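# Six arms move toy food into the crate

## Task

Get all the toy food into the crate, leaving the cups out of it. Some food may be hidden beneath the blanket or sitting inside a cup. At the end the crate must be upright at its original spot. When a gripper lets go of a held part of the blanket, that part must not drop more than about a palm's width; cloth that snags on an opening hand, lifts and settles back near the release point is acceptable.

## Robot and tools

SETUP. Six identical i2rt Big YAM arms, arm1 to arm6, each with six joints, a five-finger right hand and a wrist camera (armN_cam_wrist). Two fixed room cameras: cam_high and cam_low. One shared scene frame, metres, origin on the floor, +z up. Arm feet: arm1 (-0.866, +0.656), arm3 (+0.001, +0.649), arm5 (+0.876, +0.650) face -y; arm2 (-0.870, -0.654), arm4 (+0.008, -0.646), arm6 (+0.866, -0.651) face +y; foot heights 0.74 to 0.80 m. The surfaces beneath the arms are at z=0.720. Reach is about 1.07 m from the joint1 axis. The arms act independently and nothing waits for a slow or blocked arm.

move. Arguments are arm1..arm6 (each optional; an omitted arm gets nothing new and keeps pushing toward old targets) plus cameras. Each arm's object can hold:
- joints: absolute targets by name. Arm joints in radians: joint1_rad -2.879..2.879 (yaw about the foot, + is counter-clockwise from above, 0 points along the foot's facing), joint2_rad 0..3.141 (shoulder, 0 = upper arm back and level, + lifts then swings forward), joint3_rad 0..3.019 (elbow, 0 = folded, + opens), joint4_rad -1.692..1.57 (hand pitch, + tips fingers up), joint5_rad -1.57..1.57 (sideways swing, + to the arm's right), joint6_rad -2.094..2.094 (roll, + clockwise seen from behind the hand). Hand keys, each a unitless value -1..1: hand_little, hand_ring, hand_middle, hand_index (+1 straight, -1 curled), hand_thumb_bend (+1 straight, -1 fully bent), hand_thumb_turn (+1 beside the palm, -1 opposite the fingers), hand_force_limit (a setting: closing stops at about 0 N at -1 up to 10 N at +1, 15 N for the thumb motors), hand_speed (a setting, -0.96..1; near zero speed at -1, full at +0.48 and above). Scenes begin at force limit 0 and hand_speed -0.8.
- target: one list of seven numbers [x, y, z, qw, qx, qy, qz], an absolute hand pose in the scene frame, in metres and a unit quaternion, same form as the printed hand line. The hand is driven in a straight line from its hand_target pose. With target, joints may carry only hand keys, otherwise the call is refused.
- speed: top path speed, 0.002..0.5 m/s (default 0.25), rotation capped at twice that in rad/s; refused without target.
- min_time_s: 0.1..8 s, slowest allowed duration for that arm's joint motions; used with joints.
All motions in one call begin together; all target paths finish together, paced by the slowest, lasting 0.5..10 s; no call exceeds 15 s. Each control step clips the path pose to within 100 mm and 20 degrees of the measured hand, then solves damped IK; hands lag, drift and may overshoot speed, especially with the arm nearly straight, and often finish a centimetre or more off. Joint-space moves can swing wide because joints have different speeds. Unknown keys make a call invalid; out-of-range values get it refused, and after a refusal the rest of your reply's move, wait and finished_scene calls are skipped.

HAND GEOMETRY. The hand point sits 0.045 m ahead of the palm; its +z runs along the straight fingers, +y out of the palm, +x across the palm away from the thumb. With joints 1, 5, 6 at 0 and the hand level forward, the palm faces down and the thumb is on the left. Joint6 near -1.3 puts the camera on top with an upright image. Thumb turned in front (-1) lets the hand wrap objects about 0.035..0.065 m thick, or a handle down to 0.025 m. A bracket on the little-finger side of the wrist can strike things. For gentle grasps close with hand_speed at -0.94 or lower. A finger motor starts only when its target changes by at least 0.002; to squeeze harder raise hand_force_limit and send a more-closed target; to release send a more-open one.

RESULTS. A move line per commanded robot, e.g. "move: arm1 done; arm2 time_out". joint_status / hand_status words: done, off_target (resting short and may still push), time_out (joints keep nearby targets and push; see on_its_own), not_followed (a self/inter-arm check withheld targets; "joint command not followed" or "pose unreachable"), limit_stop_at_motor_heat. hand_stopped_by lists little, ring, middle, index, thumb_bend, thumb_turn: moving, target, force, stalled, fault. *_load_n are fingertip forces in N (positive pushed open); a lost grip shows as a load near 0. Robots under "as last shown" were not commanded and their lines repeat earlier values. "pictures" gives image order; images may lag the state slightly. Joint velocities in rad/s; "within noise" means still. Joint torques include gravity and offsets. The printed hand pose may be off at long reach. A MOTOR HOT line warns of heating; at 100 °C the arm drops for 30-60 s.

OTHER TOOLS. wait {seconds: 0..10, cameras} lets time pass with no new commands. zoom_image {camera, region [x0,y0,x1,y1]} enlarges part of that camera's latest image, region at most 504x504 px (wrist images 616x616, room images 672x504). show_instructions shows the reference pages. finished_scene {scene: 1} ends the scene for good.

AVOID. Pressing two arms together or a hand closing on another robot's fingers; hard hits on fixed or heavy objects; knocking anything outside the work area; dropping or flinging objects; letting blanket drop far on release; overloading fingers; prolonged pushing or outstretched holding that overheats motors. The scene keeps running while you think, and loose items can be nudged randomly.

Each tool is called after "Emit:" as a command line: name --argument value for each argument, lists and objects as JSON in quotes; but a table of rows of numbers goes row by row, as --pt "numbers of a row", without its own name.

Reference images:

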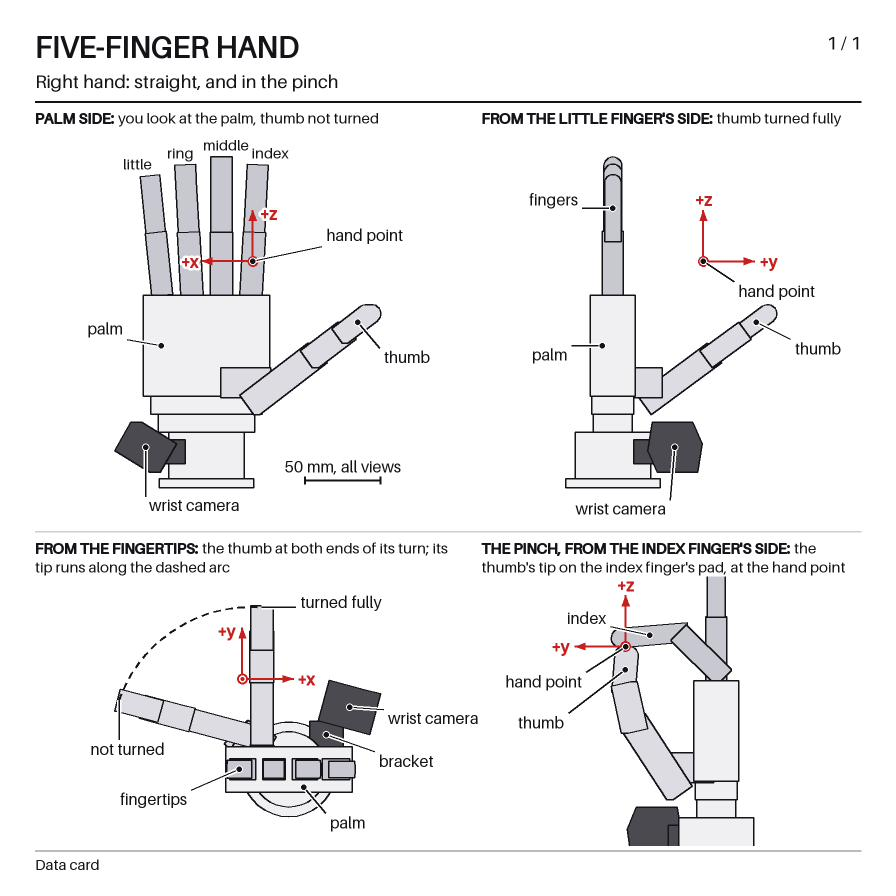

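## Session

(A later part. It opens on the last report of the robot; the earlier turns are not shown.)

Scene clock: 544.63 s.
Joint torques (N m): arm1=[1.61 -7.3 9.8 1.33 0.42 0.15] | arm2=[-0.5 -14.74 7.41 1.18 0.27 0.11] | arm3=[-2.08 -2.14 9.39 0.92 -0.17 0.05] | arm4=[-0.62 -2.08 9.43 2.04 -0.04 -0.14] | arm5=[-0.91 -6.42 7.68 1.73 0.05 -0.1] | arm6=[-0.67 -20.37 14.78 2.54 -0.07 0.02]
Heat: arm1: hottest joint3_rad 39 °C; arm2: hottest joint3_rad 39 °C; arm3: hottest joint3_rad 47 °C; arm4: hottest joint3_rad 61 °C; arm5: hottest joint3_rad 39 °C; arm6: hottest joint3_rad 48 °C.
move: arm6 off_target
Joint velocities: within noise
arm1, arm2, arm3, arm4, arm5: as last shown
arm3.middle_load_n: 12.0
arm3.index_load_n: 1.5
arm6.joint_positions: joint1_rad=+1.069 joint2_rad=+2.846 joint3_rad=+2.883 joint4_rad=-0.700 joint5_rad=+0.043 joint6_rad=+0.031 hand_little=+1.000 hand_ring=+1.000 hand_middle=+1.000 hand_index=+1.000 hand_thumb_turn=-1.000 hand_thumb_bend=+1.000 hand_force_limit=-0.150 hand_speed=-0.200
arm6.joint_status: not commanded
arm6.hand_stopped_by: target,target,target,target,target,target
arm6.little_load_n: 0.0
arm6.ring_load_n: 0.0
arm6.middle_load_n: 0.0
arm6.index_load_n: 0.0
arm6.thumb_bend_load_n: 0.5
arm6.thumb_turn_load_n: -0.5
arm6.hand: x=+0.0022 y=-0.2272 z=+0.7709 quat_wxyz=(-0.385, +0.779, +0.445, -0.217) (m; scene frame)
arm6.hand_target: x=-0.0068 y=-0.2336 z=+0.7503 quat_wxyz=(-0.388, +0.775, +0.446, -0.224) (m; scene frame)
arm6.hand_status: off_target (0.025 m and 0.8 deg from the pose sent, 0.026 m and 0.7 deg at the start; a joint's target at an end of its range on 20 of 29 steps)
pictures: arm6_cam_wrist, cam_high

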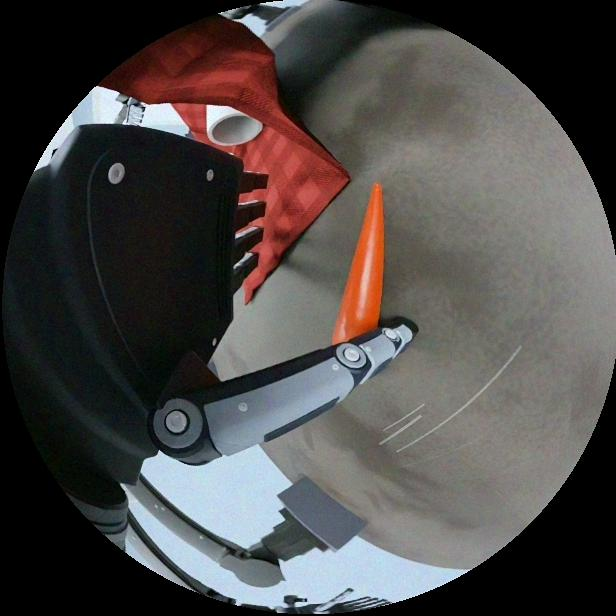

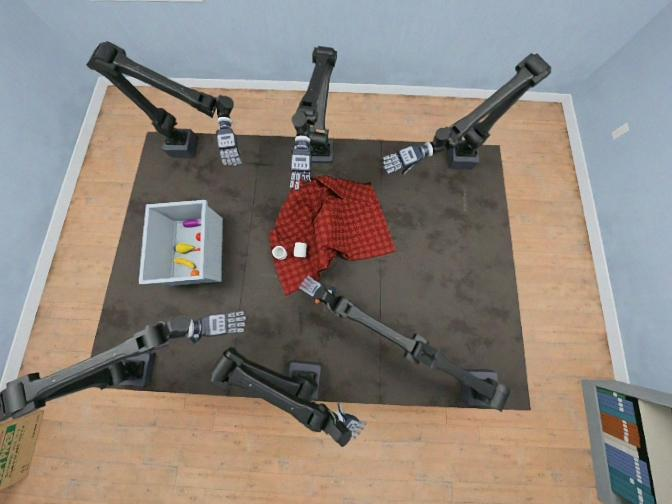

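Emit:
zoom_image --camera "arm6_cam_wrist" --region '[280, 160, 460, 400]'

Emit:
zoom_image --camera "cam_high" --region '[270, 240, 370, 330]'

Scaled by 2.100 from the camera's 616x616 image, which has a finer 880x880 frame.

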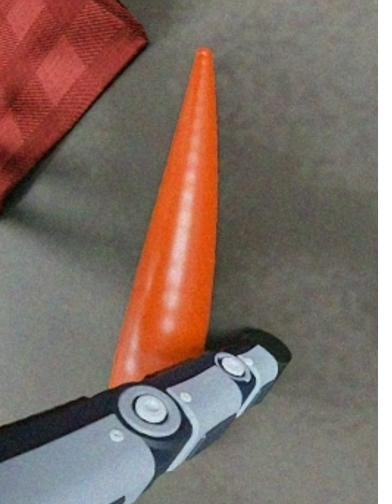

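Scaled by 5.040 from the camera's 672x504 image, which has a finer 960x720 frame.

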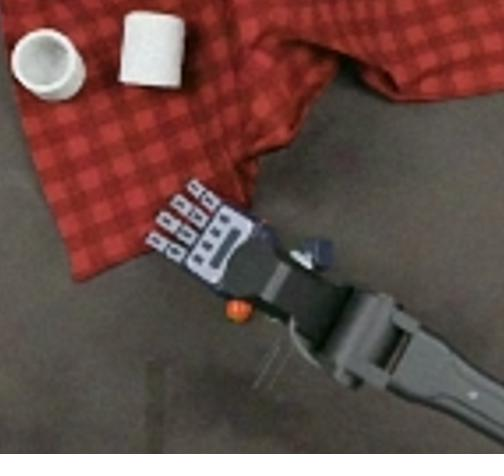

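Emit:
move --arm6 '{"target": [-0.006, -0.232, 0.730, 0.3797, -0.7783, -0.4494, 0.2192], "speed": 0.06}' --cameras '["arm6_cam_wrist"]'

Scene clock: 547.63 s.
Joint torques (N m): arm1=[1.67 -7.24 9.83 1.31 0.42 0.14] | arm2=[-0.44 -14.74 7.35 1.16 0.27 0.11] | arm3=[-1.26 -2.08 9.17 0.8 -0.18 -0.02] | arm4=[-0.62 -2.14 9.43 2.03 -0.05 -0.14] | arm5=[-0.91 -6.48 7.66 1.74 0.05 -0.09] | arm6=[-0.79 -20.19 11.96 2.32 -0.08 0]
Heat: arm1: hottest joint3_rad 39 °C; arm2: hottest joint3_rad 39 °C; arm3: hottest joint3_rad 47 °C; arm4: hottest joint3_rad 60 °C; arm5: hottest joint3_rad 39 °C; arm6: hottest joint3_rad 49 °C.
move: arm6 off_target
Joint velocities: within noise
arm1, arm3, arm4, arm5: as last shown
arm2.joint_positions: joint1_rad=-1.060 joint2_rad=+1.483 joint3_rad=+1.306 joint4_rad=-0.524 joint5_rad=+0.236 joint6_rad=+0.177 hand_little=+1.000 hand_ring=+1.000 hand_middle=+1.000 hand_index=+1.000 hand_thumb_turn=-1.000 hand_thumb_bend=+1.000 hand_force_limit=-0.250 hand_speed=+0.000
arm2.joint_status: not commanded
arm2.hand_stopped_by: target,target,target,target,target,target
arm2.little_load_n: 0.0
arm2.ring_load_n: 0.0
arm2.middle_load_n: 0.0
arm2.index_load_n: 0.0
arm2.thumb_bend_load_n: 0.0
arm2.thumb_turn_load_n: 0.0
arm2.hand: x=-0.3388 y=-0.3636 z=+0.9951 quat_wxyz=(-0.333, +0.704, -0.563, +0.276) (m; scene frame)
arm2.hand_target: x=-0.3399 y=-0.3601 z=+1.0001 quat_wxyz=(-0.341, +0.698, -0.566, +0.276) (m; scene frame)
arm2.hand_status: not commanded
arm3.index_load_n: 2.0
arm6.joint_positions: joint1_rad=+1.069 joint2_rad=+2.848 joint3_rad=+2.881 joint4_rad=-0.675 joint5_rad=+0.040 joint6_rad=+0.031 hand_little=+1.000 hand_ring=+1.000 hand_middle=+1.000 hand_index=+1.000 hand_thumb_turn=-1.000 hand_thumb_bend=+1.000 hand_force_limit=-0.150 hand_speed=-0.200
arm6.joint_status: not commanded
arm6.hand_stopped_by: target,target,target,target,target,target
arm6.little_load_n: 0.0
arm6.ring_load_n: 0.0
arm6.middle_load_n: 0.0
arm6.index_load_n: 0.0
arm6.thumb_bend_load_n: 0.5
arm6.thumb_turn_load_n: 0.0
arm6.hand: x=-0.0019 y=-0.2258 z=+0.7721 quat_wxyz=(-0.391, +0.775, +0.444, -0.224) (m; scene frame)
arm6.hand_target: x=-0.0025 y=-0.2336 z=+0.7308 quat_wxyz=(-0.381, +0.778, +0.449, -0.220) (m; scene frame)
arm6.hand_status: off_target (0.043 m and 1.6 deg from the pose sent, 0.042 m and 0.7 deg at the start)
pictures: arm6_cam_wrist

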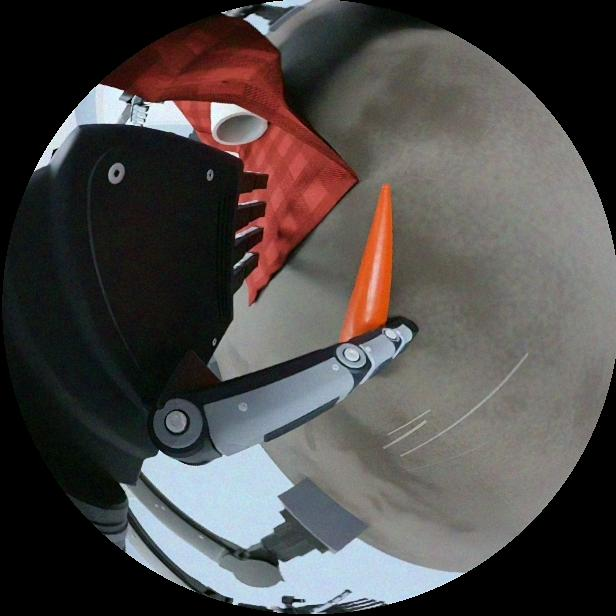

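Emit:
move --cameras '["cam_low"]'

Emit:
zoom_image --camera "cam_low" --region '[200, 180, 500, 400]'

Scene clock: 547.77 s.
Joint torques (N m): arm1=[1.61 -7.3 9.84 1.32 0.42 0.15] | arm2=[-0.38 -14.68 7.41 1.21 0.27 0.13] | arm3=[-1.9 -2.67 9.55 0.94 -0.21 0.08] | arm4=[-0.67 -2.2 9.44 2.03 -0.04 -0.14] | arm5=[-0.91 -6.48 7.68 1.72 0.05 -0.1] | arm6=[-0.91 -20.19 11.96 2.33 -0.07 0]
Heat: arm1: hottest joint3_rad 39 °C; arm2: hottest joint3_rad 39 °C; arm3: hottest joint3_rad 47 °C; arm4: hottest joint3_rad 60 °C; arm5: hottest joint3_rad 39 °C; arm6: hottest joint3_rad 49 °C.
Joint velocities: within noise
arm1.joint_positions: joint1_rad=+1.412 joint2_rad=+1.415 joint3_rad=+0.921 joint4_rad=-0.086 joint5_rad=+1.181 joint6_rad=+0.536 hand_little=+0.400 hand_ring=+0.350 hand_middle=+0.350 hand_index=+0.350 hand_thumb_turn=-1.000 hand_thumb_bend=+0.991 hand_force_limit=-0.200 hand_speed=-0.750
arm1.joint_status: not commanded
arm1.hand_stopped_by: target,target,target,target,force,target
arm1.little_load_n: 0.0
arm1.ring_load_n: 0.0
arm1.middle_load_n: 0.0
arm1.index_load_n: 0.0
arm1.thumb_bend_load_n: 0.0
arm1.thumb_turn_load_n: 0.5
arm1.hand: x=-0.3827 y=+0.4180 z=+0.9969 quat_wxyz=(-0.052, +0.070, -0.774, +0.627) (m; scene frame)
arm1.hand_target: x=-0.3800 y=+0.4200 z=+1.0000 quat_wxyz=(-0.055, +0.068, -0.774, +0.627) (m; scene frame)
arm1.hand_status: not commanded
arm2.joint_positions: joint1_rad=-1.060 joint2_rad=+1.483 joint3_rad=+1.306 joint4_rad=-0.524 joint5_rad=+0.236 joint6_rad=+0.177 hand_little=+1.000 hand_ring=+1.000 hand_middle=+1.000 hand_index=+1.000 hand_thumb_turn=-1.000 hand_thumb_bend=+1.000 hand_force_limit=-0.250 hand_speed=+0.000
arm2.joint_status: not commanded
arm2.hand_stopped_by: target,target,target,target,target,target
arm2.little_load_n: 0.0
arm2.ring_load_n: 0.0
arm2.middle_load_n: 0.0
arm2.index_load_n: 0.0
arm2.thumb_bend_load_n: 0.0
arm2.thumb_turn_load_n: 0.0
arm2.hand: x=-0.3388 y=-0.3636 z=+0.9951 quat_wxyz=(-0.333, +0.704, -0.563, +0.276) (m; scene frame)
arm2.hand_target: x=-0.3399 y=-0.3601 z=+1.0001 quat_wxyz=(-0.341, +0.698, -0.566, +0.276) (m; scene frame)
arm2.hand_status: not commanded
arm3.joint_positions: joint1_rad=-0.162 joint2_rad=+0.681 joint3_rad=+0.800 joint4_rad=-0.353 joint5_rad=-0.150 joint6_rad=-0.027 hand_little=+1.000 hand_ring=+1.000 hand_middle=-0.278 hand_index=-0.317 hand_thumb_turn=-1.000 hand_thumb_bend=+0.310 hand_force_limit=-0.200 hand_speed=-0.600
arm3.joint_status: not commanded
arm3.hand_stopped_by: target,target,force,force,force,target
arm3.little_load_n: 0.0
arm3.ring_load_n: 0.0
arm3.middle_load_n: 12.0
arm3.index_load_n: 1.5
arm3.thumb_bend_load_n: 9.5
arm3.thumb_turn_load_n: 0.0
arm3.hand: x=+0.0024 y=+0.2559 z=+1.0906 quat_wxyz=(-0.003, +0.001, -0.783, +0.622) (m; scene frame)
arm3.hand_target: x=+0.0001 y=+0.2600 z=+1.0999 quat_wxyz=(+0.000, +0.000, -0.777, +0.629) (m; scene frame)
arm3.hand_status: not commanded
arm4.joint_positions: joint1_rad=-1.994 joint2_rad=+0.509 joint3_rad=+0.318 joint4_rad=-0.592 joint5_rad=+0.103 joint6_rad=+0.114 hand_little=+1.000 hand_ring=+1.000 hand_middle=+1.000 hand_index=+1.000 hand_thumb_turn=-1.000 hand_thumb_bend=+1.000 hand_force_limit=-0.150 hand_speed=+0.000
arm4.joint_status: not commanded
arm4.hand_stopped_by: target,target,target,target,target,target
arm4.little_load_n: 0.0
arm4.ring_load_n: 0.0
arm4.middle_load_n: 0.0
arm4.index_load_n: 0.0
arm4.thumb_bend_load_n: 0.0
arm4.thumb_turn_load_n: 0.0
arm4.hand: x=+0.2406 y=-0.7456 z=+0.8588 quat_wxyz=(-0.175, +0.420, -0.822, +0.342) (m; scene frame)
arm4.hand_target: x=+0.2383 y=-0.7463 z=+0.8537 quat_wxyz=(-0.174, +0.424, -0.819, +0.345) (m; scene frame)
arm4.hand_status: not commanded
arm5.joint_positions: joint1_rad=-0.947 joint2_rad=+1.238 joint3_rad=+0.712 joint4_rad=+0.338 joint5_rad=+0.260 joint6_rad=+0.053 hand_little=+1.000 hand_ring=+1.000 hand_middle=+1.000 hand_index=+1.000 hand_thumb_turn=-1.000 hand_thumb_bend=+1.000 hand_force_limit=-0.200 hand_speed=-0.500
arm5.joint_status: not commanded
arm5.hand_stopped_by: target,target,target,target,target,target
arm5.little_load_n: 0.0
arm5.ring_load_n: 0.0
arm5.middle_load_n: 0.0
arm5.index_load_n: 0.0
arm5.thumb_bend_load_n: 0.5
arm5.thumb_turn_load_n: 0.0
arm5.hand: x=+0.4216 y=+0.3449 z=+1.0146 quat_wxyz=(+0.364, -0.438, -0.630, +0.528) (m; scene frame)
arm5.hand_target: x=+0.4204 y=+0.3501 z=+1.0002 quat_wxyz=(+0.361, -0.446, -0.637, +0.516) (m; scene frame)
arm5.hand_status: not commanded
arm6.joint_positions: joint1_rad=+1.069 joint2_rad=+2.848 joint3_rad=+2.881 joint4_rad=-0.675 joint5_rad=+0.040 joint6_rad=+0.031 hand_little=+1.000 hand_ring=+1.000 hand_middle=+1.000 hand_index=+1.000 hand_thumb_turn=-1.000 hand_thumb_bend=+1.000 hand_force_limit=-0.150 hand_speed=-0.200
arm6.joint_status: not commanded
arm6.hand_stopped_by: target,target,target,target,target,target
arm6.little_load_n: 0.0
arm6.ring_load_n: 0.0
arm6.middle_load_n: -0.5
arm6.index_load_n: 0.0
arm6.thumb_bend_load_n: 0.5
arm6.thumb_turn_load_n: -0.5
arm6.hand: x=-0.0019 y=-0.2258 z=+0.7721 quat_wxyz=(-0.391, +0.775, +0.444, -0.224) (m; scene frame)
arm6.hand_target: x=-0.0025 y=-0.2336 z=+0.7308 quat_wxyz=(-0.381, +0.778, +0.449, -0.220) (m; scene frame)
arm6.hand_status: off_target (0.043 m and 1.6 deg from the pose sent, 0.042 m and 0.7 deg at the start)
pictures: cam_low

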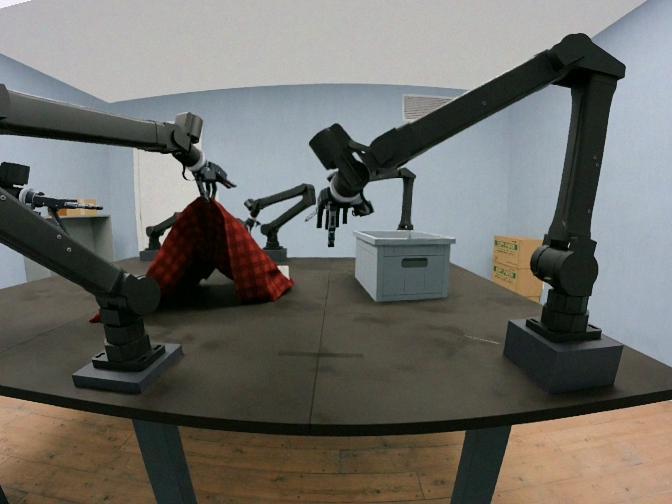

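Scaled by 1.680 from the camera's 672x504 image, which has a finer 960x720 frame.

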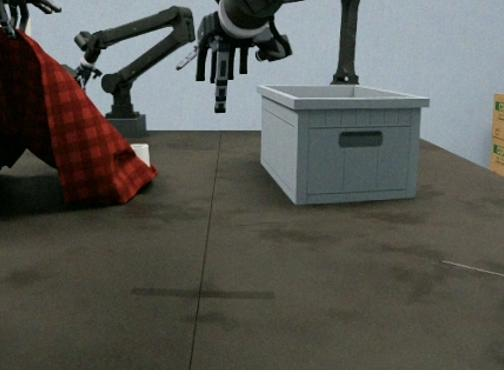

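Emit:
move --arm6 '{"target": [-0.004, -0.238, 0.775, 0.3862, -0.7916, -0.4219, 0.2058], "speed": 0.1}' --cameras '["arm6_cam_wrist"]'

Scene clock: 549.63 s.
Joint torques (N m): arm1=[1.67 -7.18 9.84 1.31 0.41 0.14] | arm2=[-0.38 -14.62 7.35 1.24 0.27 0.11] | arm3=[-1.96 -3.49 9.4 0.7 -0.26 -0.01] | arm4=[-0.62 -2.14 9.43 2.03 -0.05 -0.14] | arm5=[-0.85 -6.48 7.68 1.74 0.05 -0.09] | arm6=[-0.15 -23.59 13.45 0.42 0.08 -0.01]
Heat: arm1: hottest joint3_rad 39 °C; arm2: hottest joint3_rad 39 °C; arm3: hottest joint3_rad 47 °C; arm4: hottest joint3_rad 60 °C; arm5: hottest joint3_rad 39 °C; arm6: hottest joint3_rad 48 °C.
move: arm6 off_target
Joint velocities: within noise
arm1, arm2, arm3, arm4, arm5: as last shown
arm1.thumb_bend_load_n: 0.5
arm1.thumb_turn_load_n: 0.0
arm3.little_load_n: 0.5
arm5.thumb_bend_load_n: 0.0
arm6.joint_positions: joint1_rad=+1.075 joint2_rad=+2.843 joint3_rad=+2.874 joint4_rad=-0.695 joint5_rad=+0.102 joint6_rad=+0.084 hand_little=+1.000 hand_ring=+1.000 hand_middle=+1.000 hand_index=+1.000 hand_thumb_turn=-1.000 hand_thumb_bend=+1.000 hand_force_limit=-0.150 hand_speed=-0.200
arm6.joint_status: not commanded
arm6.hand_stopped_by: target,target,target,target,target,target
arm6.little_load_n: 0.0
arm6.ring_load_n: 0.0
arm6.middle_load_n: 0.0
arm6.index_load_n: 0.0
arm6.thumb_bend_load_n: -2.0
arm6.thumb_turn_load_n: 0.0
arm6.hand: x=+0.0019 y=-0.2241 z=+0.7699 quat_wxyz=(-0.392, +0.795, +0.415, -0.206) (m; scene frame)
arm6.hand_target: x=-0.0036 y=-0.2380 z=+0.7749 quat_wxyz=(-0.389, +0.792, +0.422, -0.207) (m; scene frame)
arm6.hand_status: off_target (0.016 m and 1.0 deg from the pose sent, 0.013 m and 3.8 deg at the start)
pictures: arm6_cam_wrist

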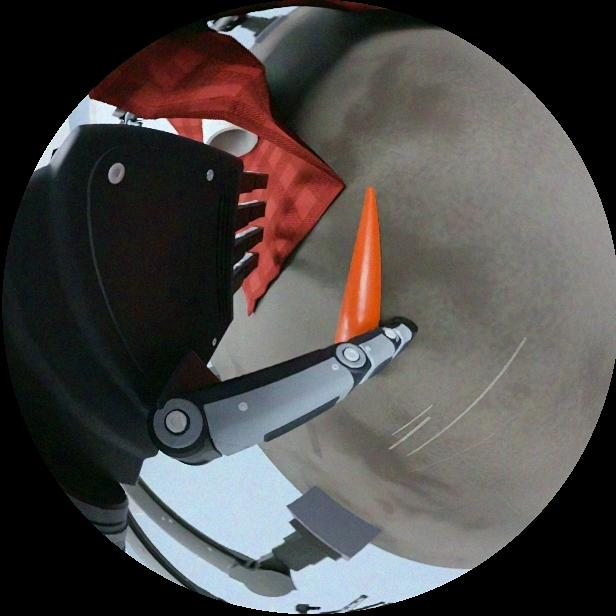

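Emit:
move --arm6 '{"target": [0.008, -0.232, 0.790, 0.3862, -0.7916, -0.4219, 0.2058], "speed": 0.1}'

Emit:
move --arm6 '{"target": [0.006, -0.234, 0.765, 0.3862, -0.7916, -0.4219, 0.2058], "speed": 0.08}' --cameras '["arm6_cam_wrist"]'

Scene clock: 551.00 s.
Joint torques (N m): arm1=[1.55 -7.24 9.83 1.35 0.42 0.15] | arm2=[-0.5 -14.56 7.38 1.25 0.29 0.11] | arm3=[-2.78 -1.96 9.43 0.98 -0.17 -0.02] | arm4=[-0.56 -2.2 9.43 2.03 -0.05 -0.14] | arm5=[-0.91 -6.42 7.66 1.74 0.05 -0.09] | arm6=[-1.03 -25.82 9.72 2.21 -0.08 -0.12]
Heat: arm1: hottest joint3_rad 39 °C; arm2: hottest joint3_rad 39 °C; arm3: hottest joint3_rad 47 °C; arm4: hottest joint3_rad 60 °C; arm5: hottest joint3_rad 39 °C; arm6: hottest joint3_rad 48 °C.
move: arm6 off_target
Joint velocities: within noise
arm1, arm2, arm3, arm4, arm5: as last shown
arm1.thumb_bend_load_n: 0.0
arm3.little_load_n: 0.0
arm3.middle_load_n: 11.5
arm6.joint_positions: joint1_rad=+1.075 joint2_rad=+2.767 joint3_rad=+2.739 joint4_rad=-0.676 joint5_rad=+0.095 joint6_rad=+0.085 hand_little=+1.000 hand_ring=+1.000 hand_middle=+1.000 hand_index=+1.000 hand_thumb_turn=-1.000 hand_thumb_bend=+1.000 hand_force_limit=-0.150 hand_speed=-0.200
arm6.joint_status: not commanded
arm6.hand_stopped_by: target,target,target,target,target,target
arm6.little_load_n: 0.0
arm6.ring_load_n: -0.5
arm6.middle_load_n: 0.0
arm6.index_load_n: 0.0
arm6.thumb_bend_load_n: -0.5
arm6.thumb_turn_load_n: 0.0
arm6.hand: x=+0.0131 y=-0.2314 z=+0.7697 quat_wxyz=(-0.375, +0.801, +0.421, -0.198) (m; scene frame)
arm6.hand_target: x=+0.0080 y=-0.2319 z=+0.7901 quat_wxyz=(-0.387, +0.793, +0.423, -0.206) (m; scene frame)
arm6.hand_status: off_target (0.021 m and 1.9 deg from the pose sent, 0.022 m and 1.0 deg at the start)
pictures: none

Scene clock: 551.97 s.
Joint torques (N m): arm1=[1.61 -7.24 9.8 1.32 0.43 0.15] | arm2=[-0.44 -14.8 7.36 1.2 0.27 0.11] | arm3=[-1.32 -2.67 9.39 0.61 -0.24 -0.03] | arm4=[-0.62 -2.2 9.44 2.03 -0.05 -0.14] | arm5=[-0.91 -6.42 7.68 1.73 0.05 -0.09] | arm6=[-0.79 -24 9.18 2.55 0.04 -0.1]
Heat: arm1: hottest joint3_rad 39 °C; arm2: hottest joint3_rad 39 °C; arm3: hottest joint3_rad 47 °C; arm4: hottest joint3_rad 60 °C; arm5: hottest joint3_rad 39 °C; arm6: hottest joint3_rad 48 °C.
move: arm6 done
Joint velocities: within noise
arm1, arm2, arm3, arm4, arm5: as last shown
arm6.joint_positions: joint1_rad=+1.075 joint2_rad=+2.760 joint3_rad=+2.713 joint4_rad=-0.635 joint5_rad=+0.095 joint6_rad=+0.085 hand_little=+1.000 hand_ring=+1.000 hand_middle=+1.000 hand_index=+1.000 hand_thumb_turn=-1.000 hand_thumb_bend=+1.000 hand_force_limit=-0.150 hand_speed=-0.200
arm6.joint_status: not commanded
arm6.hand_stopped_by: target,target,target,target,target,target
arm6.little_load_n: 0.0
arm6.ring_load_n: 0.0
arm6.middle_load_n: 0.0
arm6.index_load_n: -0.5
arm6.thumb_bend_load_n: 0.5
arm6.thumb_turn_load_n: -0.5
arm6.hand: x=+0.0095 y=-0.2295 z=+0.7693 quat_wxyz=(-0.384, +0.797, +0.419, -0.204) (m; scene frame)
arm6.hand_target: x=+0.0062 y=-0.2340 z=+0.7649 quat_wxyz=(-0.386, +0.793, +0.423, -0.206) (m; scene frame)
arm6.hand_status: done (0.007 m and 0.8 deg from the pose sent, 0.009 m and 1.9 deg at the start)
pictures: arm6_cam_wrist

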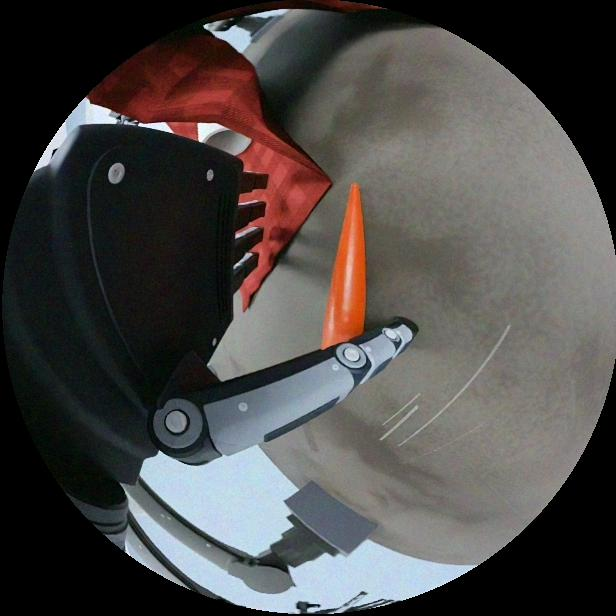

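Emit:
move --arm6 '{"joints": {"hand_thumb_bend": 0.8, "hand_little": 0.0, "hand_ring": 0.0, "hand_middle": 0.0, "hand_index": 0.0, "hand_speed": -0.6, "hand_force_limit": -0.2}}' --cameras '["arm6_cam_wrist"]'

Scene clock: 553.63 s.
Joint torques (N m): arm1=[1.67 -7.3 9.83 1.31 0.41 0.15] | arm2=[-0.32 -14.68 7.39 1.22 0.26 0.12] | arm3=[-1.96 -1.61 9.51 0.96 -0.21 0.06] | arm4=[-0.62 -2.14 9.43 2.04 -0.04 -0.14] | arm5=[-0.91 -6.48 7.66 1.73 0.05 -0.1] | arm6=[-0.97 -24.35 9.24 1.28 0.04 -0.1]
Heat: arm1: hottest joint3_rad 39 °C; arm2: hottest joint3_rad 39 °C; arm3: hottest joint3_rad 47 °C; arm4: hottest joint3_rad 59 °C; arm5: hottest joint3_rad 39 °C; arm6: hottest joint3_rad 48 °C.
move: arm6 off_target
Joint velocities: within noise
arm1, arm2, arm3, arm4, arm5: as last shown
arm1.ring_load_n: -0.5
arm5.little_load_n: -0.5
arm6.joint_positions: joint1_rad=+1.075 joint2_rad=+2.757 joint3_rad=+2.713 joint4_rad=-0.605 joint5_rad=+0.095 joint6_rad=+0.084 hand_little=+0.000 hand_ring=+0.000 hand_middle=+0.637 hand_index=+0.000 hand_thumb_turn=-1.000 hand_thumb_bend=+0.800 hand_force_limit=-0.200 hand_speed=-0.600
arm6.joint_status: hand_middle off_target (ended at +0.637, target +0.000); the others done
arm6.hand_stopped_by: target,target,force,target,target,target
arm6.little_load_n: 0.0
arm6.ring_load_n: 0.0
arm6.middle_load_n: 1.5
arm6.index_load_n: 0.0
arm6.thumb_bend_load_n: 0.0
arm6.thumb_turn_load_n: 0.0
arm6.hand: x=+0.0034 y=-0.2264 z=+0.7769 quat_wxyz=(-0.396, +0.791, +0.415, -0.213) (m; scene frame)
arm6.hand_target: x=+0.0061 y=-0.2339 z=+0.7650 quat_wxyz=(-0.387, +0.793, +0.423, -0.206) (m; scene frame)
arm6.hand_status: not commanded
pictures: arm6_cam_wrist

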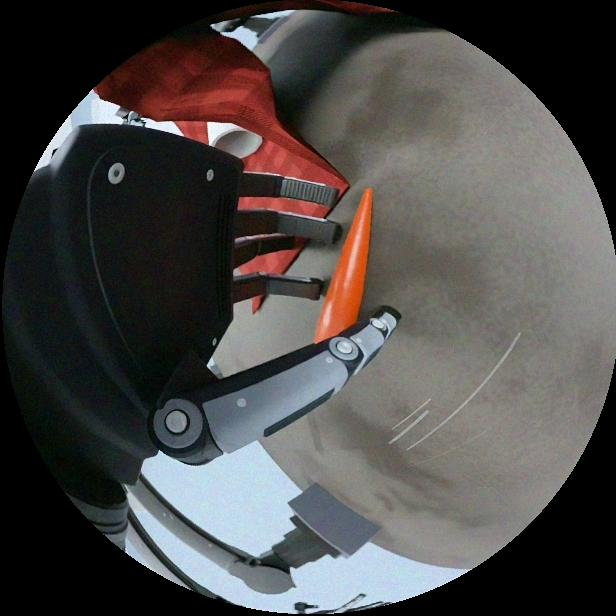

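Emit:
move --arm6 '{"target": [0.004, -0.232, 0.800, 0.3862, -0.7916, -0.4219, 0.2058], "speed": 0.1, "joints": {"hand_thumb_bend": 1.0, "hand_little": 1.0, "hand_ring": 1.0, "hand_middle": 1.0, "hand_index": 1.0, "hand_speed": -0.4}}' --cameras '["arm6_cam_wrist"]'

Emit:
zoom_image --camera "arm6_cam_wrist" --region '[280, 160, 460, 400]'

Scene clock: 555.07 s.
Joint torques (N m): arm1=[1.61 -7.3 9.83 1.32 0.42 0.14] | arm2=[-0.5 -14.51 7.32 1.24 0.26 0.11] | arm3=[-2.26 -2.67 9.39 1.09 -0.22 0.03] | arm4=[-0.62 -2.08 9.44 2.03 -0.05 -0.14] | arm5=[-0.91 -6.36 7.66 1.73 0.05 -0.09] | arm6=[-0.97 -23.47 15.94 1.05 0.04 -0.11]
Heat: arm1: hottest joint3_rad 39 °C; arm2: hottest joint3_rad 39 °C; arm3: hottest joint3_rad 47 °C; arm4: hottest joint3_rad 59 °C; arm5: hottest joint3_rad 39 °C; arm6: hottest joint3_rad 48 °C.
move: arm6 off_target
Joint velocities: within noise
arm1, arm2, arm3, arm4, arm5: as last shown
arm1.ring_load_n: 0.0
arm3.middle_load_n: 12.0
arm3.index_load_n: 2.0
arm5.little_load_n: 0.0
arm5.index_load_n: -0.5
arm6.joint_positions: joint1_rad=+1.075 joint2_rad=+2.754 joint3_rad=+2.723 joint4_rad=-0.686 joint5_rad=+0.095 joint6_rad=+0.084 hand_little=+1.000 hand_ring=+1.000 hand_middle=+1.000 hand_index=+1.000 hand_thumb_turn=-1.000 hand_thumb_bend=+1.000 hand_force_limit=-0.200 hand_speed=-0.400
arm6.joint_status: all done
arm6.hand_stopped_by: target,target,target,target,target,target
arm6.little_load_n: -0.5
arm6.ring_load_n: 0.0
arm6.middle_load_n: 0.0
arm6.index_load_n: 0.0
arm6.thumb_bend_load_n: 0.0
arm6.thumb_turn_load_n: 0.0
arm6.hand: x=+0.0164 y=-0.2332 z=+0.7718 quat_wxyz=(-0.371, +0.803, +0.423, -0.195) (m; scene frame)
arm6.hand_target: x=+0.0055 y=-0.2327 z=+0.8001 quat_wxyz=(-0.388, +0.793, +0.422, -0.207) (m; scene frame)
arm6.hand_status: off_target (0.031 m and 2.5 deg from the pose sent, 0.024 m and 1.6 deg at the start)
pictures: arm6_cam_wrist

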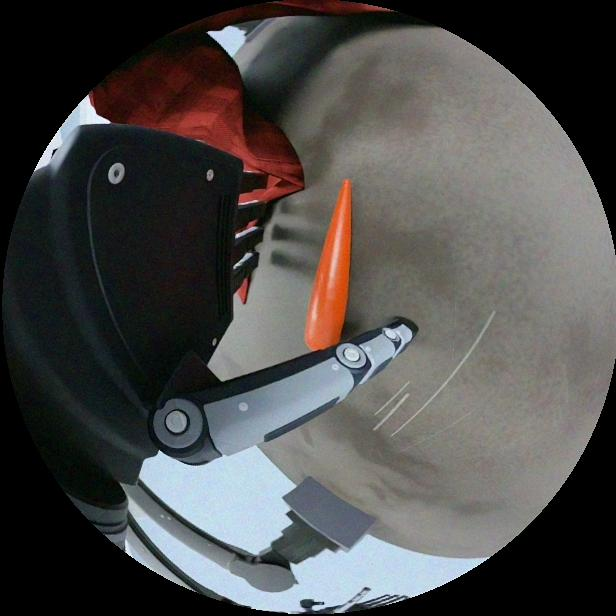

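Scaled by 2.100 from the camera's 616x616 image, which has a finer 880x880 frame.

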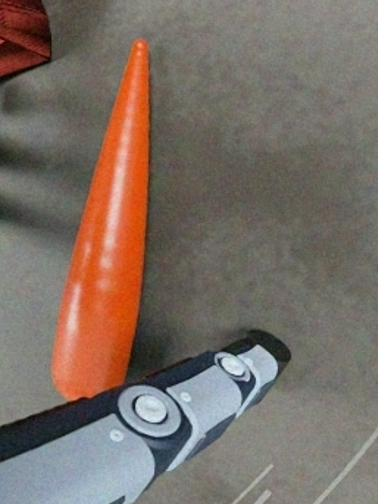

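Emit:
move --arm6 '{"target": [-0.001, -0.228, 0.798, 0.3940, -0.8078, -0.3940, 0.1922], "speed": 0.08}' --cameras '["arm6_cam_wrist"]'

Scene clock: 557.20 s.
Joint torques (N m): arm1=[1.55 -7.36 9.83 1.33 0.42 0.15] | arm2=[-0.26 -14.62 7.45 1.28 0.26 0.1] | arm3=[-1.26 -2.37 9.39 0.96 -0.19 0.01] | arm4=[-0.62 -2.2 9.44 2.02 -0.05 -0.14] | arm5=[-0.91 -6.42 7.68 1.73 0.05 -0.09] | arm6=[-0.26 -22.59 16.42 0.99 0.17 0.06]
Heat: arm1: hottest joint3_rad 39 °C; arm2: hottest joint3_rad 39 °C; arm3: hottest joint3_rad 47 °C; arm4: hottest joint3_rad 59 °C; arm5: hottest joint3_rad 39 °C; arm6: hottest joint3_rad 48 °C.
move: arm6 off_target
Joint velocities: within noise
arm1, arm2, arm3, arm4, arm5: as last shown
arm2.middle_load_n: -0.5
arm3.joint_positions: joint1_rad=-0.162 joint2_rad=+0.681 joint3_rad=+0.800 joint4_rad=-0.353 joint5_rad=-0.150 joint6_rad=-0.028 hand_little=+1.000 hand_ring=+1.000 hand_middle=-0.278 hand_index=-0.317 hand_thumb_turn=-1.000 hand_thumb_bend=+0.310 hand_force_limit=-0.200 hand_speed=-0.600
arm3.middle_load_n: 11.5
arm4.index_load_n: -0.5
arm5.index_load_n: 0.0
arm6.joint_positions: joint1_rad=+1.075 joint2_rad=+2.815 joint3_rad=+2.864 joint4_rad=-0.750 joint5_rad=+0.155 joint6_rad=+0.118 hand_little=+1.000 hand_ring=+1.000 hand_middle=+1.000 hand_index=+1.000 hand_thumb_turn=-1.000 hand_thumb_bend=+1.000 hand_force_limit=-0.200 hand_speed=-0.400
arm6.joint_status: not commanded
arm6.hand_stopped_by: target,target,target,target,target,target
arm6.little_load_n: 0.0
arm6.ring_load_n: 0.0
arm6.middle_load_n: 0.0
arm6.index_load_n: 0.0
arm6.thumb_bend_load_n: 0.0
arm6.thumb_turn_load_n: 0.0
arm6.hand: x=+0.0131 y=-0.2203 z=+0.7821 quat_wxyz=(-0.388, +0.812, +0.396, -0.183) (m; scene frame)
arm6.hand_target: x=+0.0008 y=-0.2289 z=+0.7982 quat_wxyz=(-0.398, +0.806, +0.392, -0.196) (m; scene frame)
arm6.hand_status: off_target (0.023 m and 1.4 deg from the pose sent, 0.032 m and 4.3 deg at the start; a joint's target at an end of its range on 11 of 41 steps)
pictures: arm6_cam_wrist

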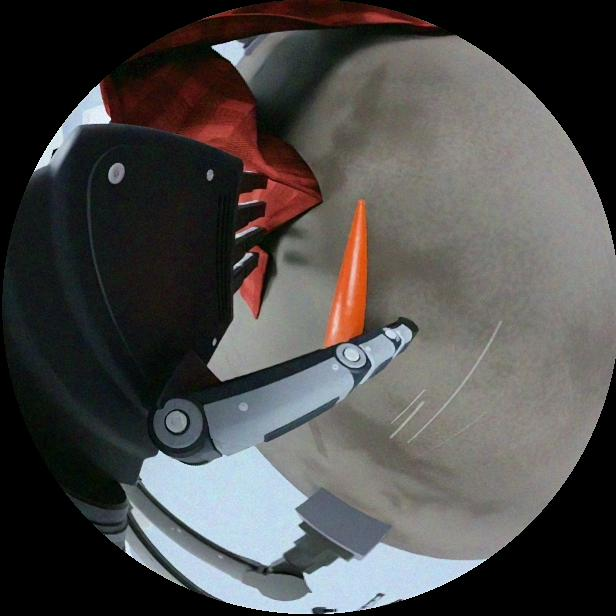

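Emit:
move --arm6 '{"target": [0.03, -0.235, 0.90, 0.3862, -0.7916, -0.4219, 0.2058], "speed": 0.15}'

Emit:
move --arm6 '{"target": [0.48, -0.25, 1.0, 0.3862, -0.7916, -0.4219, 0.2058], "speed": 0.3}' --arm4 '{"target": [0.26, -0.45, 0.95, 0.340, -0.698, -0.566, 0.276], "speed": 0.2}' --cameras '["cam_high", "arm4_cam_wrist"]'

Scene clock: 559.27 s.
Joint torques (N m): arm1=[1.67 -7.36 9.81 1.33 0.41 0.15] | arm2=[-0.26 -14.51 7.41 1.21 0.28 0.11] | arm3=[-1.44 -2.55 9.43 0.88 -0.2 0] | arm4=[-0.62 -2.2 9.44 2.03 -0.05 -0.14] | arm5=[-0.97 -6.42 7.68 1.74 0.05 -0.1] | arm6=[-1.9 -24.82 10.61 1.88 -0.08 -0.14]
Heat: arm1: hottest joint3_rad 39 °C; arm2: hottest joint3_rad 39 °C; arm3: hottest joint3_rad 47 °C; arm4: hottest joint3_rad 59 °C; arm5: hottest joint3_rad 39 °C; arm6: hottest joint3_rad 48 °C.
move: arm6 off_target
Joint velocities: within noise
arm1, arm2, arm3, arm4, arm5: as last shown
arm2.middle_load_n: 0.0
arm3.little_load_n: 0.5
arm3.index_load_n: 1.5
arm4.index_load_n: 0.0
arm6.joint_positions: joint1_rad=+1.075 joint2_rad=+2.608 joint3_rad=+2.716 joint4_rad=-0.808 joint5_rad=+0.088 joint6_rad=+0.080 hand_little=+1.000 hand_ring=+1.000 hand_middle=+1.000 hand_index=+1.000 hand_thumb_turn=-1.000 hand_thumb_bend=+1.000 hand_force_limit=-0.200 hand_speed=-0.400
arm6.joint_status: not commanded
arm6.hand_stopped_by: target,target,target,target,target,target
arm6.little_load_n: 0.0
arm6.ring_load_n: 0.0
arm6.middle_load_n: 0.0
arm6.index_load_n: 0.0
arm6.thumb_bend_load_n: 0.0
arm6.thumb_turn_load_n: 0.0
arm6.hand: x=+0.0292 y=-0.2412 z=+0.8806 quat_wxyz=(-0.375, +0.799, +0.424, -0.201) (m; scene frame)
arm6.hand_target: x=+0.0301 y=-0.2350 z=+0.8999 quat_wxyz=(-0.387, +0.793, +0.423, -0.206) (m; scene frame)
arm6.hand_status: off_target (0.020 m and 1.6 deg from the pose sent, 0.120 m and 4.6 deg at the start)
pictures: none

Scene clock: 567.00 s.
Joint torques (N m): arm1=[1.67 -7.3 9.84 1.35 0.42 0.15] | arm2=[-0.5 -14.74 7.35 1.28 0.26 0.11] | arm3=[-2.37 -2.32 9.32 0.99 -0.21 -0.03] | arm4=[-0.97 -7.36 7.86 -1.13 -0.59 0.1] | arm5=[-0.91 -6.36 7.68 1.73 0.05 -0.1] | arm6=[-2.2 -11.34 10.17 1.05 -0.32 -0.14]
Heat: arm1: hottest joint3_rad 39 °C; arm2: hottest joint3_rad 39 °C; arm3: hottest joint3_rad 47 °C; arm4: hottest joint3_rad 59 °C; arm5: hottest joint3_rad 39 °C; arm6: hottest joint3_rad 48 °C.
move: arm4 off_target; arm6 off_target
Joint velocities: within noise
arm1.joint_positions: joint1_rad=+1.412 joint2_rad=+1.415 joint3_rad=+0.921 joint4_rad=-0.086 joint5_rad=+1.181 joint6_rad=+0.536 hand_little=+0.400 hand_ring=+0.350 hand_middle=+0.350 hand_index=+0.350 hand_thumb_turn=-1.000 hand_thumb_bend=+0.991 hand_force_limit=-0.200 hand_speed=-0.750
arm1.joint_status: not commanded
arm1.hand_stopped_by: target,target,target,target,force,target
arm1.little_load_n: 0.0
arm1.ring_load_n: 0.0
arm1.middle_load_n: 0.0
arm1.index_load_n: 0.0
arm1.thumb_bend_load_n: 0.0
arm1.thumb_turn_load_n: 0.0
arm1.hand: x=-0.3827 y=+0.4180 z=+0.9969 quat_wxyz=(-0.052, +0.070, -0.774, +0.627) (m; scene frame)
arm1.hand_target: x=-0.3800 y=+0.4200 z=+1.0000 quat_wxyz=(-0.055, +0.068, -0.774, +0.627) (m; scene frame)
arm1.hand_status: not commanded
arm2.joint_positions: joint1_rad=-1.060 joint2_rad=+1.483 joint3_rad=+1.306 joint4_rad=-0.524 joint5_rad=+0.236 joint6_rad=+0.177 hand_little=+1.000 hand_ring=+1.000 hand_middle=+1.000 hand_index=+1.000 hand_thumb_turn=-1.000 hand_thumb_bend=+1.000 hand_force_limit=-0.250 hand_speed=+0.000
arm2.joint_status: not commanded
arm2.hand_stopped_by: target,target,target,target,target,target
arm2.little_load_n: 0.0
arm2.ring_load_n: 0.0
arm2.middle_load_n: -0.5
arm2.index_load_n: 0.0
arm2.thumb_bend_load_n: 0.5
arm2.thumb_turn_load_n: 0.0
arm2.hand: x=-0.3388 y=-0.3636 z=+0.9951 quat_wxyz=(-0.333, +0.704, -0.563, +0.276) (m; scene frame)
arm2.hand_target: x=-0.3399 y=-0.3601 z=+1.0001 quat_wxyz=(-0.341, +0.698, -0.566, +0.276) (m; scene frame)
arm2.hand_status: not commanded
arm3.joint_positions: joint1_rad=-0.162 joint2_rad=+0.681 joint3_rad=+0.800 joint4_rad=-0.353 joint5_rad=-0.150 joint6_rad=-0.028 hand_little=+1.000 hand_ring=+1.000 hand_middle=-0.278 hand_index=-0.317 hand_thumb_turn=-1.000 hand_thumb_bend=+0.310 hand_force_limit=-0.200 hand_speed=-0.600
arm3.joint_status: not commanded
arm3.hand_stopped_by: target,target,force,force,force,target
arm3.little_load_n: 0.0
arm3.ring_load_n: 0.0
arm3.middle_load_n: 11.5
arm3.index_load_n: 2.0
arm3.thumb_bend_load_n: 9.5
arm3.thumb_turn_load_n: 0.0
arm3.hand: x=+0.0024 y=+0.2559 z=+1.0906 quat_wxyz=(-0.003, +0.001, -0.783, +0.622) (m; scene frame)
arm3.hand_target: x=+0.0001 y=+0.2600 z=+1.0999 quat_wxyz=(+0.000, +0.000, -0.777, +0.629) (m; scene frame)
arm3.hand_status: not commanded
arm4.joint_positions: joint1_rad=-1.349 joint2_rad=+1.253 joint3_rad=+0.874 joint4_rad=-1.673 joint5_rad=-0.698 joint6_rad=+2.087 hand_little=+1.000 hand_ring=+1.000 hand_middle=+1.000 hand_index=+1.000 hand_thumb_turn=-1.000 hand_thumb_bend=+1.000 hand_force_limit=-0.150 hand_speed=+0.000
arm4.joint_status: not commanded
arm4.hand_stopped_by: target,target,target,target,target,target
arm4.little_load_n: 0.0
arm4.ring_load_n: 0.0
arm4.middle_load_n: 0.0
arm4.index_load_n: 0.0
arm4.thumb_bend_load_n: 0.0
arm4.thumb_turn_load_n: 0.0
arm4.hand: x=+0.2601 y=-0.4470 z=+0.9546 quat_wxyz=(+0.327, -0.238, -0.884, -0.234) (m; scene frame)
arm4.hand_target: x=+0.2601 y=-0.4504 z=+0.9495 quat_wxyz=(+0.341, -0.254, -0.876, -0.229) (m; scene frame)
arm4.hand_status: off_target (0.005 m and 89.0 deg from the pose sent, 0.310 m and 156.1 deg at the start; pose on its path clipped on 135 of 232 steps; a joint's target at an end of its range on 162 of 232 steps)
arm5.joint_positions: joint1_rad=-0.947 joint2_rad=+1.238 joint3_rad=+0.712 joint4_rad=+0.338 joint5_rad=+0.260 joint6_rad=+0.053 hand_little=+1.000 hand_ring=+1.000 hand_middle=+1.000 hand_index=+1.000 hand_thumb_turn=-1.000 hand_thumb_bend=+1.000 hand_force_limit=-0.200 hand_speed=-0.500
arm5.joint_status: not commanded
arm5.hand_stopped_by: target,target,target,target,target,target
arm5.little_load_n: 0.0
arm5.ring_load_n: 0.0
arm5.middle_load_n: 0.0
arm5.index_load_n: 0.0
arm5.thumb_bend_load_n: 0.0
arm5.thumb_turn_load_n: 0.0
arm5.hand: x=+0.4216 y=+0.3449 z=+1.0146 quat_wxyz=(+0.364, -0.438, -0.630, +0.528) (m; scene frame)
arm5.hand_target: x=+0.4204 y=+0.3501 z=+1.0002 quat_wxyz=(+0.361, -0.446, -0.637, +0.516) (m; scene frame)
arm5.hand_status: not commanded
arm6.joint_positions: joint1_rad=+0.638 joint2_rad=+1.429 joint3_rad=+1.168 joint4_rad=-0.443 joint5_rad=-0.257 joint6_rad=-0.199 hand_little=+1.000 hand_ring=+1.000 hand_middle=+1.000 hand_index=+1.000 hand_thumb_turn=-1.000 hand_thumb_bend=+1.000 hand_force_limit=-0.200 hand_speed=-0.400
arm6.joint_status: not commanded
arm6.hand_stopped_by: target,target,target,target,target,target
arm6.little_load_n: 0.0
arm6.ring_load_n: 0.0
arm6.middle_load_n: 0.0
arm6.index_load_n: 0.0
arm6.thumb_bend_load_n: 0.0
arm6.thumb_turn_load_n: 0.0
arm6.hand: x=+0.4721 y=-0.2511 z=+0.9913 quat_wxyz=(-0.381, +0.795, +0.423, -0.209) (m; scene frame)
arm6.hand_target: x=+0.4798 y=-0.2501 z=+0.9998 quat_wxyz=(-0.387, +0.793, +0.423, -0.206) (m; scene frame)
arm6.hand_status: off_target (0.012 m and 0.7 deg from the pose sent, 0.466 m and 1.6 deg at the start)
pictures: arm4_cam_wrist, cam_high

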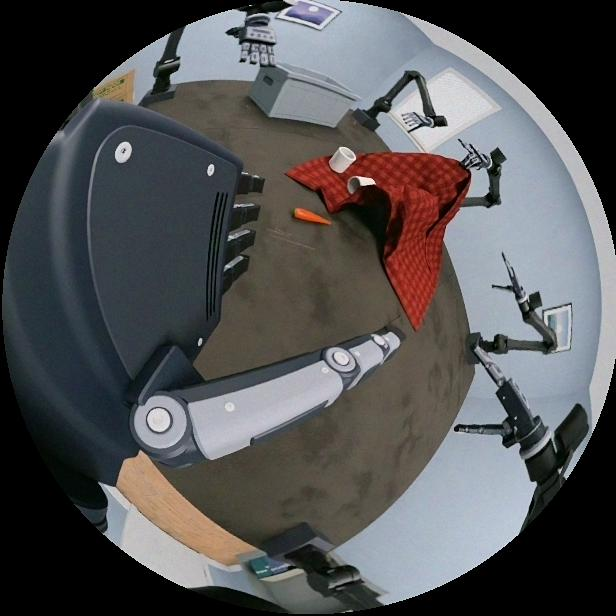

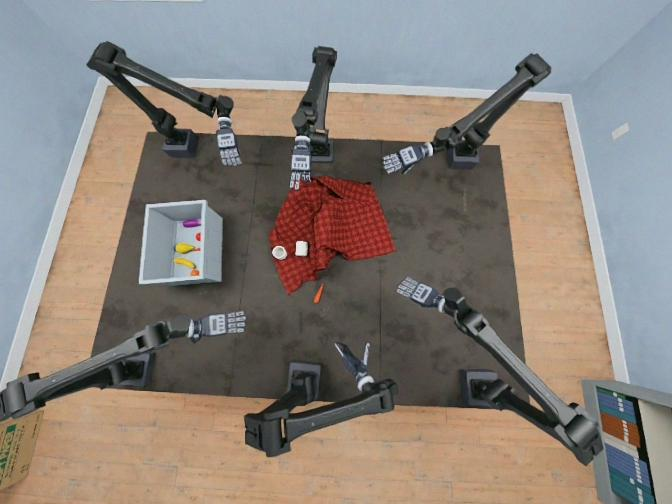

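Emit:
zoom_image --camera "cam_high" --region '[290, 270, 350, 315]'

Scaled by 8.400 from the camera's 672x504 image, which has a finer 960x720 frame.

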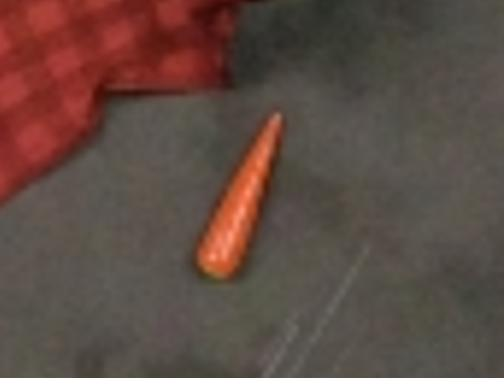

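Emit:
move --arm4 '{"joints": {"joint1_rad": -0.7, "joint2_rad": 1.0, "joint3_rad": 0.9, "joint4_rad": -0.7, "joint5_rad": -0.4, "joint6_rad": -0.3, "hand_speed": -0.5}, "min_time_s": 3}' --cameras '["cam_high"]'

Scene clock: 571.33 s.
Joint torques (N m): arm1=[1.67 -7.24 9.81 1.32 0.42 0.15] | arm2=[-0.5 -14.56 7.36 1.26 0.28 0.11] | arm3=[-0.56 -2.43 9.24 1.02 -0.23 0.03] | arm4=[0.32 -8.59 13.08 1.88 -0.1 -0.14] | arm5=[-0.85 -6.42 7.66 1.73 0.05 -0.1] | arm6=[-2.32 -11.4 10.15 1.05 -0.31 -0.13]
Heat: arm1: hottest joint3_rad 39 °C; arm2: hottest joint3_rad 39 °C; arm3: hottest joint3_rad 47 °C; arm4: hottest joint3_rad 59 °C; arm5: hottest joint3_rad 39 °C; arm6: hottest joint3_rad 48 °C.
move: arm4 done
Joint velocities: within noise
arm1, arm2, arm3, arm5, arm6: as last shown
arm2.middle_load_n: 0.0
arm2.thumb_bend_load_n: 0.0
arm3.index_load_n: 1.5
arm4.joint_positions: joint1_rad=-0.707 joint2_rad=+1.010 joint3_rad=+0.874 joint4_rad=-0.714 joint5_rad=-0.403 joint6_rad=-0.285 hand_little=+1.000 hand_ring=+1.000 hand_middle=+1.000 hand_index=+1.000 hand_thumb_turn=-1.000 hand_thumb_bend=+1.000 hand_force_limit=-0.150 hand_speed=-0.500
arm4.joint_status: all done
arm4.hand_stopped_by: target,target,target,target,target,target
arm4.little_load_n: 0.0
arm4.ring_load_n: 0.0
arm4.middle_load_n: 0.0
arm4.index_load_n: 0.0
arm4.thumb_bend_load_n: 0.0
arm4.thumb_turn_load_n: 0.0
arm4.hand: x=+0.2002 y=-0.3165 z=+0.9926 quat_wxyz=(-0.391, +0.909, -0.147, +0.005) (m; scene frame)
arm4.hand_target: x=+0.2061 y=-0.3089 z=+1.0100 quat_wxyz=(-0.409, +0.903, -0.131, +0.021) (m; scene frame)
arm4.hand_status: not commanded
arm6.ring_load_n: -0.5
pictures: cam_high

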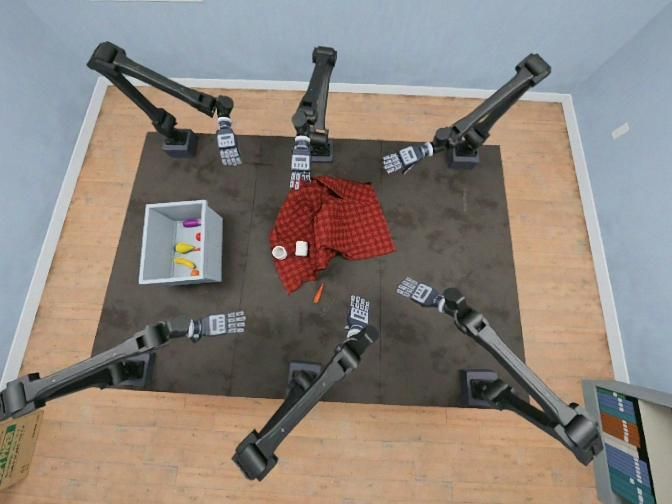

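Emit:
move --arm4 '{"target": [0.13, -0.27, 0.95, 0.4235, -0.8681, -0.2326, 0.1135], "speed": 0.3}' --cameras '["cam_high"]'

Scene clock: 573.67 s.
Joint torques (N m): arm1=[1.61 -7.3 9.8 1.33 0.41 0.15] | arm2=[-0.38 -14.62 7.34 1.24 0.25 0.11] | arm3=[-1.14 -2.61 9.46 0.84 -0.23 -0.03] | arm4=[0.38 -8.94 13.12 0.58 -0.62 -0.15] | arm5=[-0.91 -6.48 7.68 1.73 0.05 -0.09] | arm6=[-2.2 -11.22 10.18 1.02 -0.32 -0.14]
Heat: arm1: hottest joint3_rad 39 °C; arm2: hottest joint3_rad 39 °C; arm3: hottest joint3_rad 47 °C; arm4: hottest joint3_rad 60 °C; arm5: hottest joint3_rad 39 °C; arm6: hottest joint3_rad 47 °C.
move: arm4 off_target
Joint velocities: within noise
arm1, arm2, arm3, arm5, arm6: as last shown
arm1.thumb_turn_load_n: 0.5
arm4.joint_positions: joint1_rad=-0.568 joint2_rad=+1.202 joint3_rad=+0.874 joint4_rad=-0.755 joint5_rad=-0.788 joint6_rad=-0.910 hand_little=+1.000 hand_ring=+1.000 hand_middle=+1.000 hand_index=+1.000 hand_thumb_turn=-1.000 hand_thumb_bend=+1.000 hand_force_limit=-0.150 hand_speed=-0.500
arm4.joint_status: not commanded
arm4.hand_stopped_by: target,target,target,target,target,target
arm4.little_load_n: 0.0
arm4.ring_load_n: 0.0
arm4.middle_load_n: 0.0
arm4.index_load_n: 0.0
arm4.thumb_bend_load_n: 0.0
arm4.thumb_turn_load_n: 0.5
arm4.hand: x=+0.1251 y=-0.2809 z=+0.9396 quat_wxyz=(-0.418, +0.873, +0.220, -0.119) (m; scene frame)
arm4.hand_target: x=+0.1298 y=-0.2703 z=+0.9501 quat_wxyz=(-0.424, +0.868, +0.233, -0.113) (m; scene frame)
arm4.hand_status: off_target (0.016 m and 1.8 deg from the pose sent, 0.094 m and 46.3 deg at the start)
arm6.ring_load_n: 0.0
arm6.middle_load_n: -0.5
pictures: cam_high

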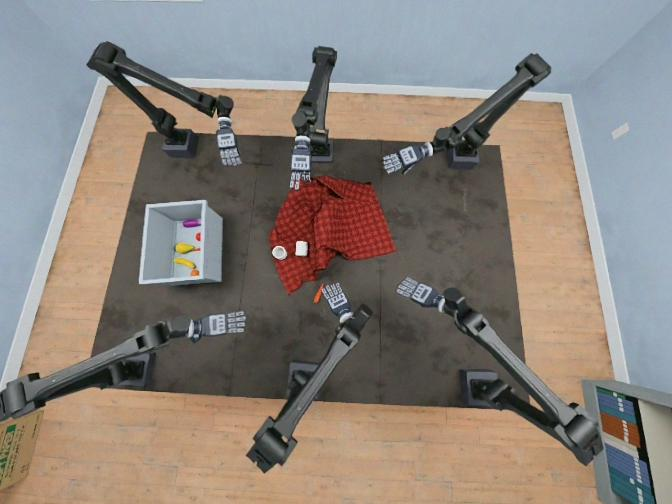

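Emit:
move --arm4 '{"target": [0.065, -0.262, 0.87, 0.3634, -0.7451, -0.5026, 0.2451], "speed": 0.3}' --cameras '["cam_high", "arm4_cam_wrist"]'

Scene clock: 575.97 s.
Joint torques (N m): arm1=[1.61 -7.3 9.81 1.32 0.42 0.15] | arm2=[-0.5 -14.62 7.39 1.2 0.28 0.11] | arm3=[-1.9 -1.96 9.36 1.09 -0.24 -0.01] | arm4=[0.21 -11.69 12.44 -0.34 -0.67 -0.15] | arm5=[-0.91 -6.42 7.68 1.73 0.05 -0.09] | arm6=[-2.2 -11.22 10.17 0.99 -0.31 -0.13]
Heat: arm1: hottest joint3_rad 39 °C; arm2: hottest joint3_rad 39 °C; arm3: hottest joint3_rad 47 °C; arm4: hottest joint3_rad 60 °C; arm5: hottest joint3_rad 39 °C; arm6: hottest joint3_rad 47 °C.
move: arm4 off_target
Joint velocities: within noise
arm1, arm2, arm3, arm5, arm6: as last shown
arm1.thumb_turn_load_n: 0.0
arm3.index_load_n: 2.0
arm4.joint_positions: joint1_rad=-0.394 joint2_rad=+1.523 joint3_rad=+0.976 joint4_rad=-1.111 joint5_rad=-0.897 joint6_rad=-1.643 hand_little=+1.000 hand_ring=+1.000 hand_middle=+1.000 hand_index=+1.000 hand_thumb_turn=-1.000 hand_thumb_bend=+1.000 hand_force_limit=-0.150 hand_speed=-0.500
arm4.joint_status: not commanded
arm4.hand_stopped_by: target,target,target,target,target,target
arm4.little_load_n: 0.0
arm4.ring_load_n: 0.0
arm4.middle_load_n: -0.5
arm4.index_load_n: -0.5
arm4.thumb_bend_load_n: 0.0
arm4.thumb_turn_load_n: 0.0
arm4.hand: x=+0.0578 y=-0.2815 z=+0.8612 quat_wxyz=(-0.356, +0.753, +0.490, -0.256) (m; scene frame)
arm4.hand_target: x=+0.0648 y=-0.2628 z=+0.8702 quat_wxyz=(-0.363, +0.745, +0.502, -0.245) (m; scene frame)
arm4.hand_status: off_target (0.023 m and 2.3 deg from the pose sent, 0.094 m and 39.1 deg at the start)
arm6.middle_load_n: 0.0
pictures: arm4_cam_wrist, cam_high

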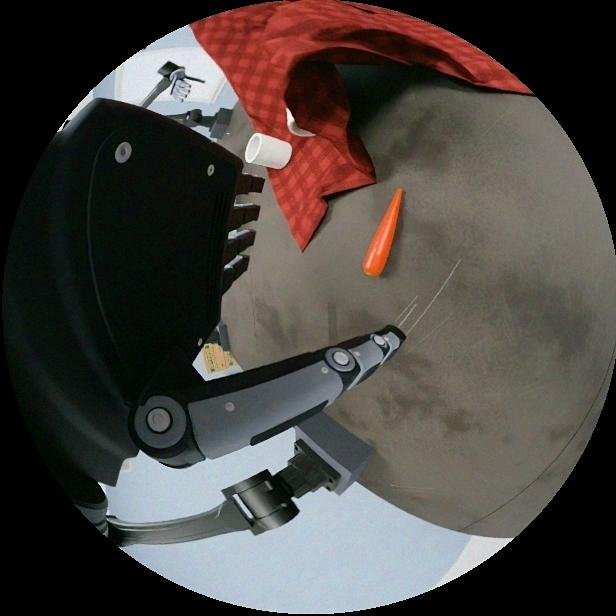

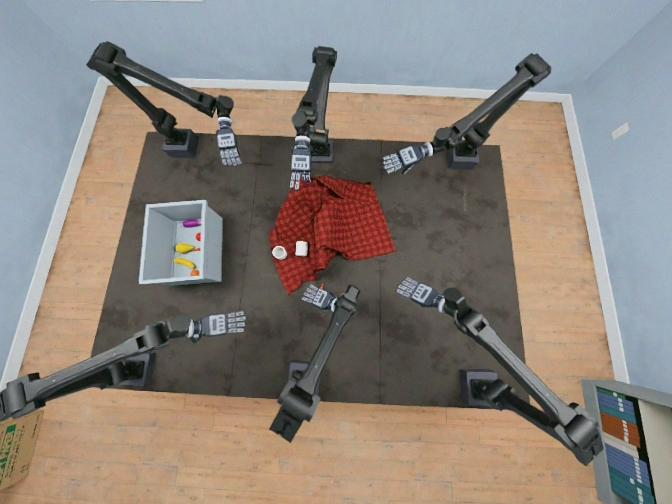

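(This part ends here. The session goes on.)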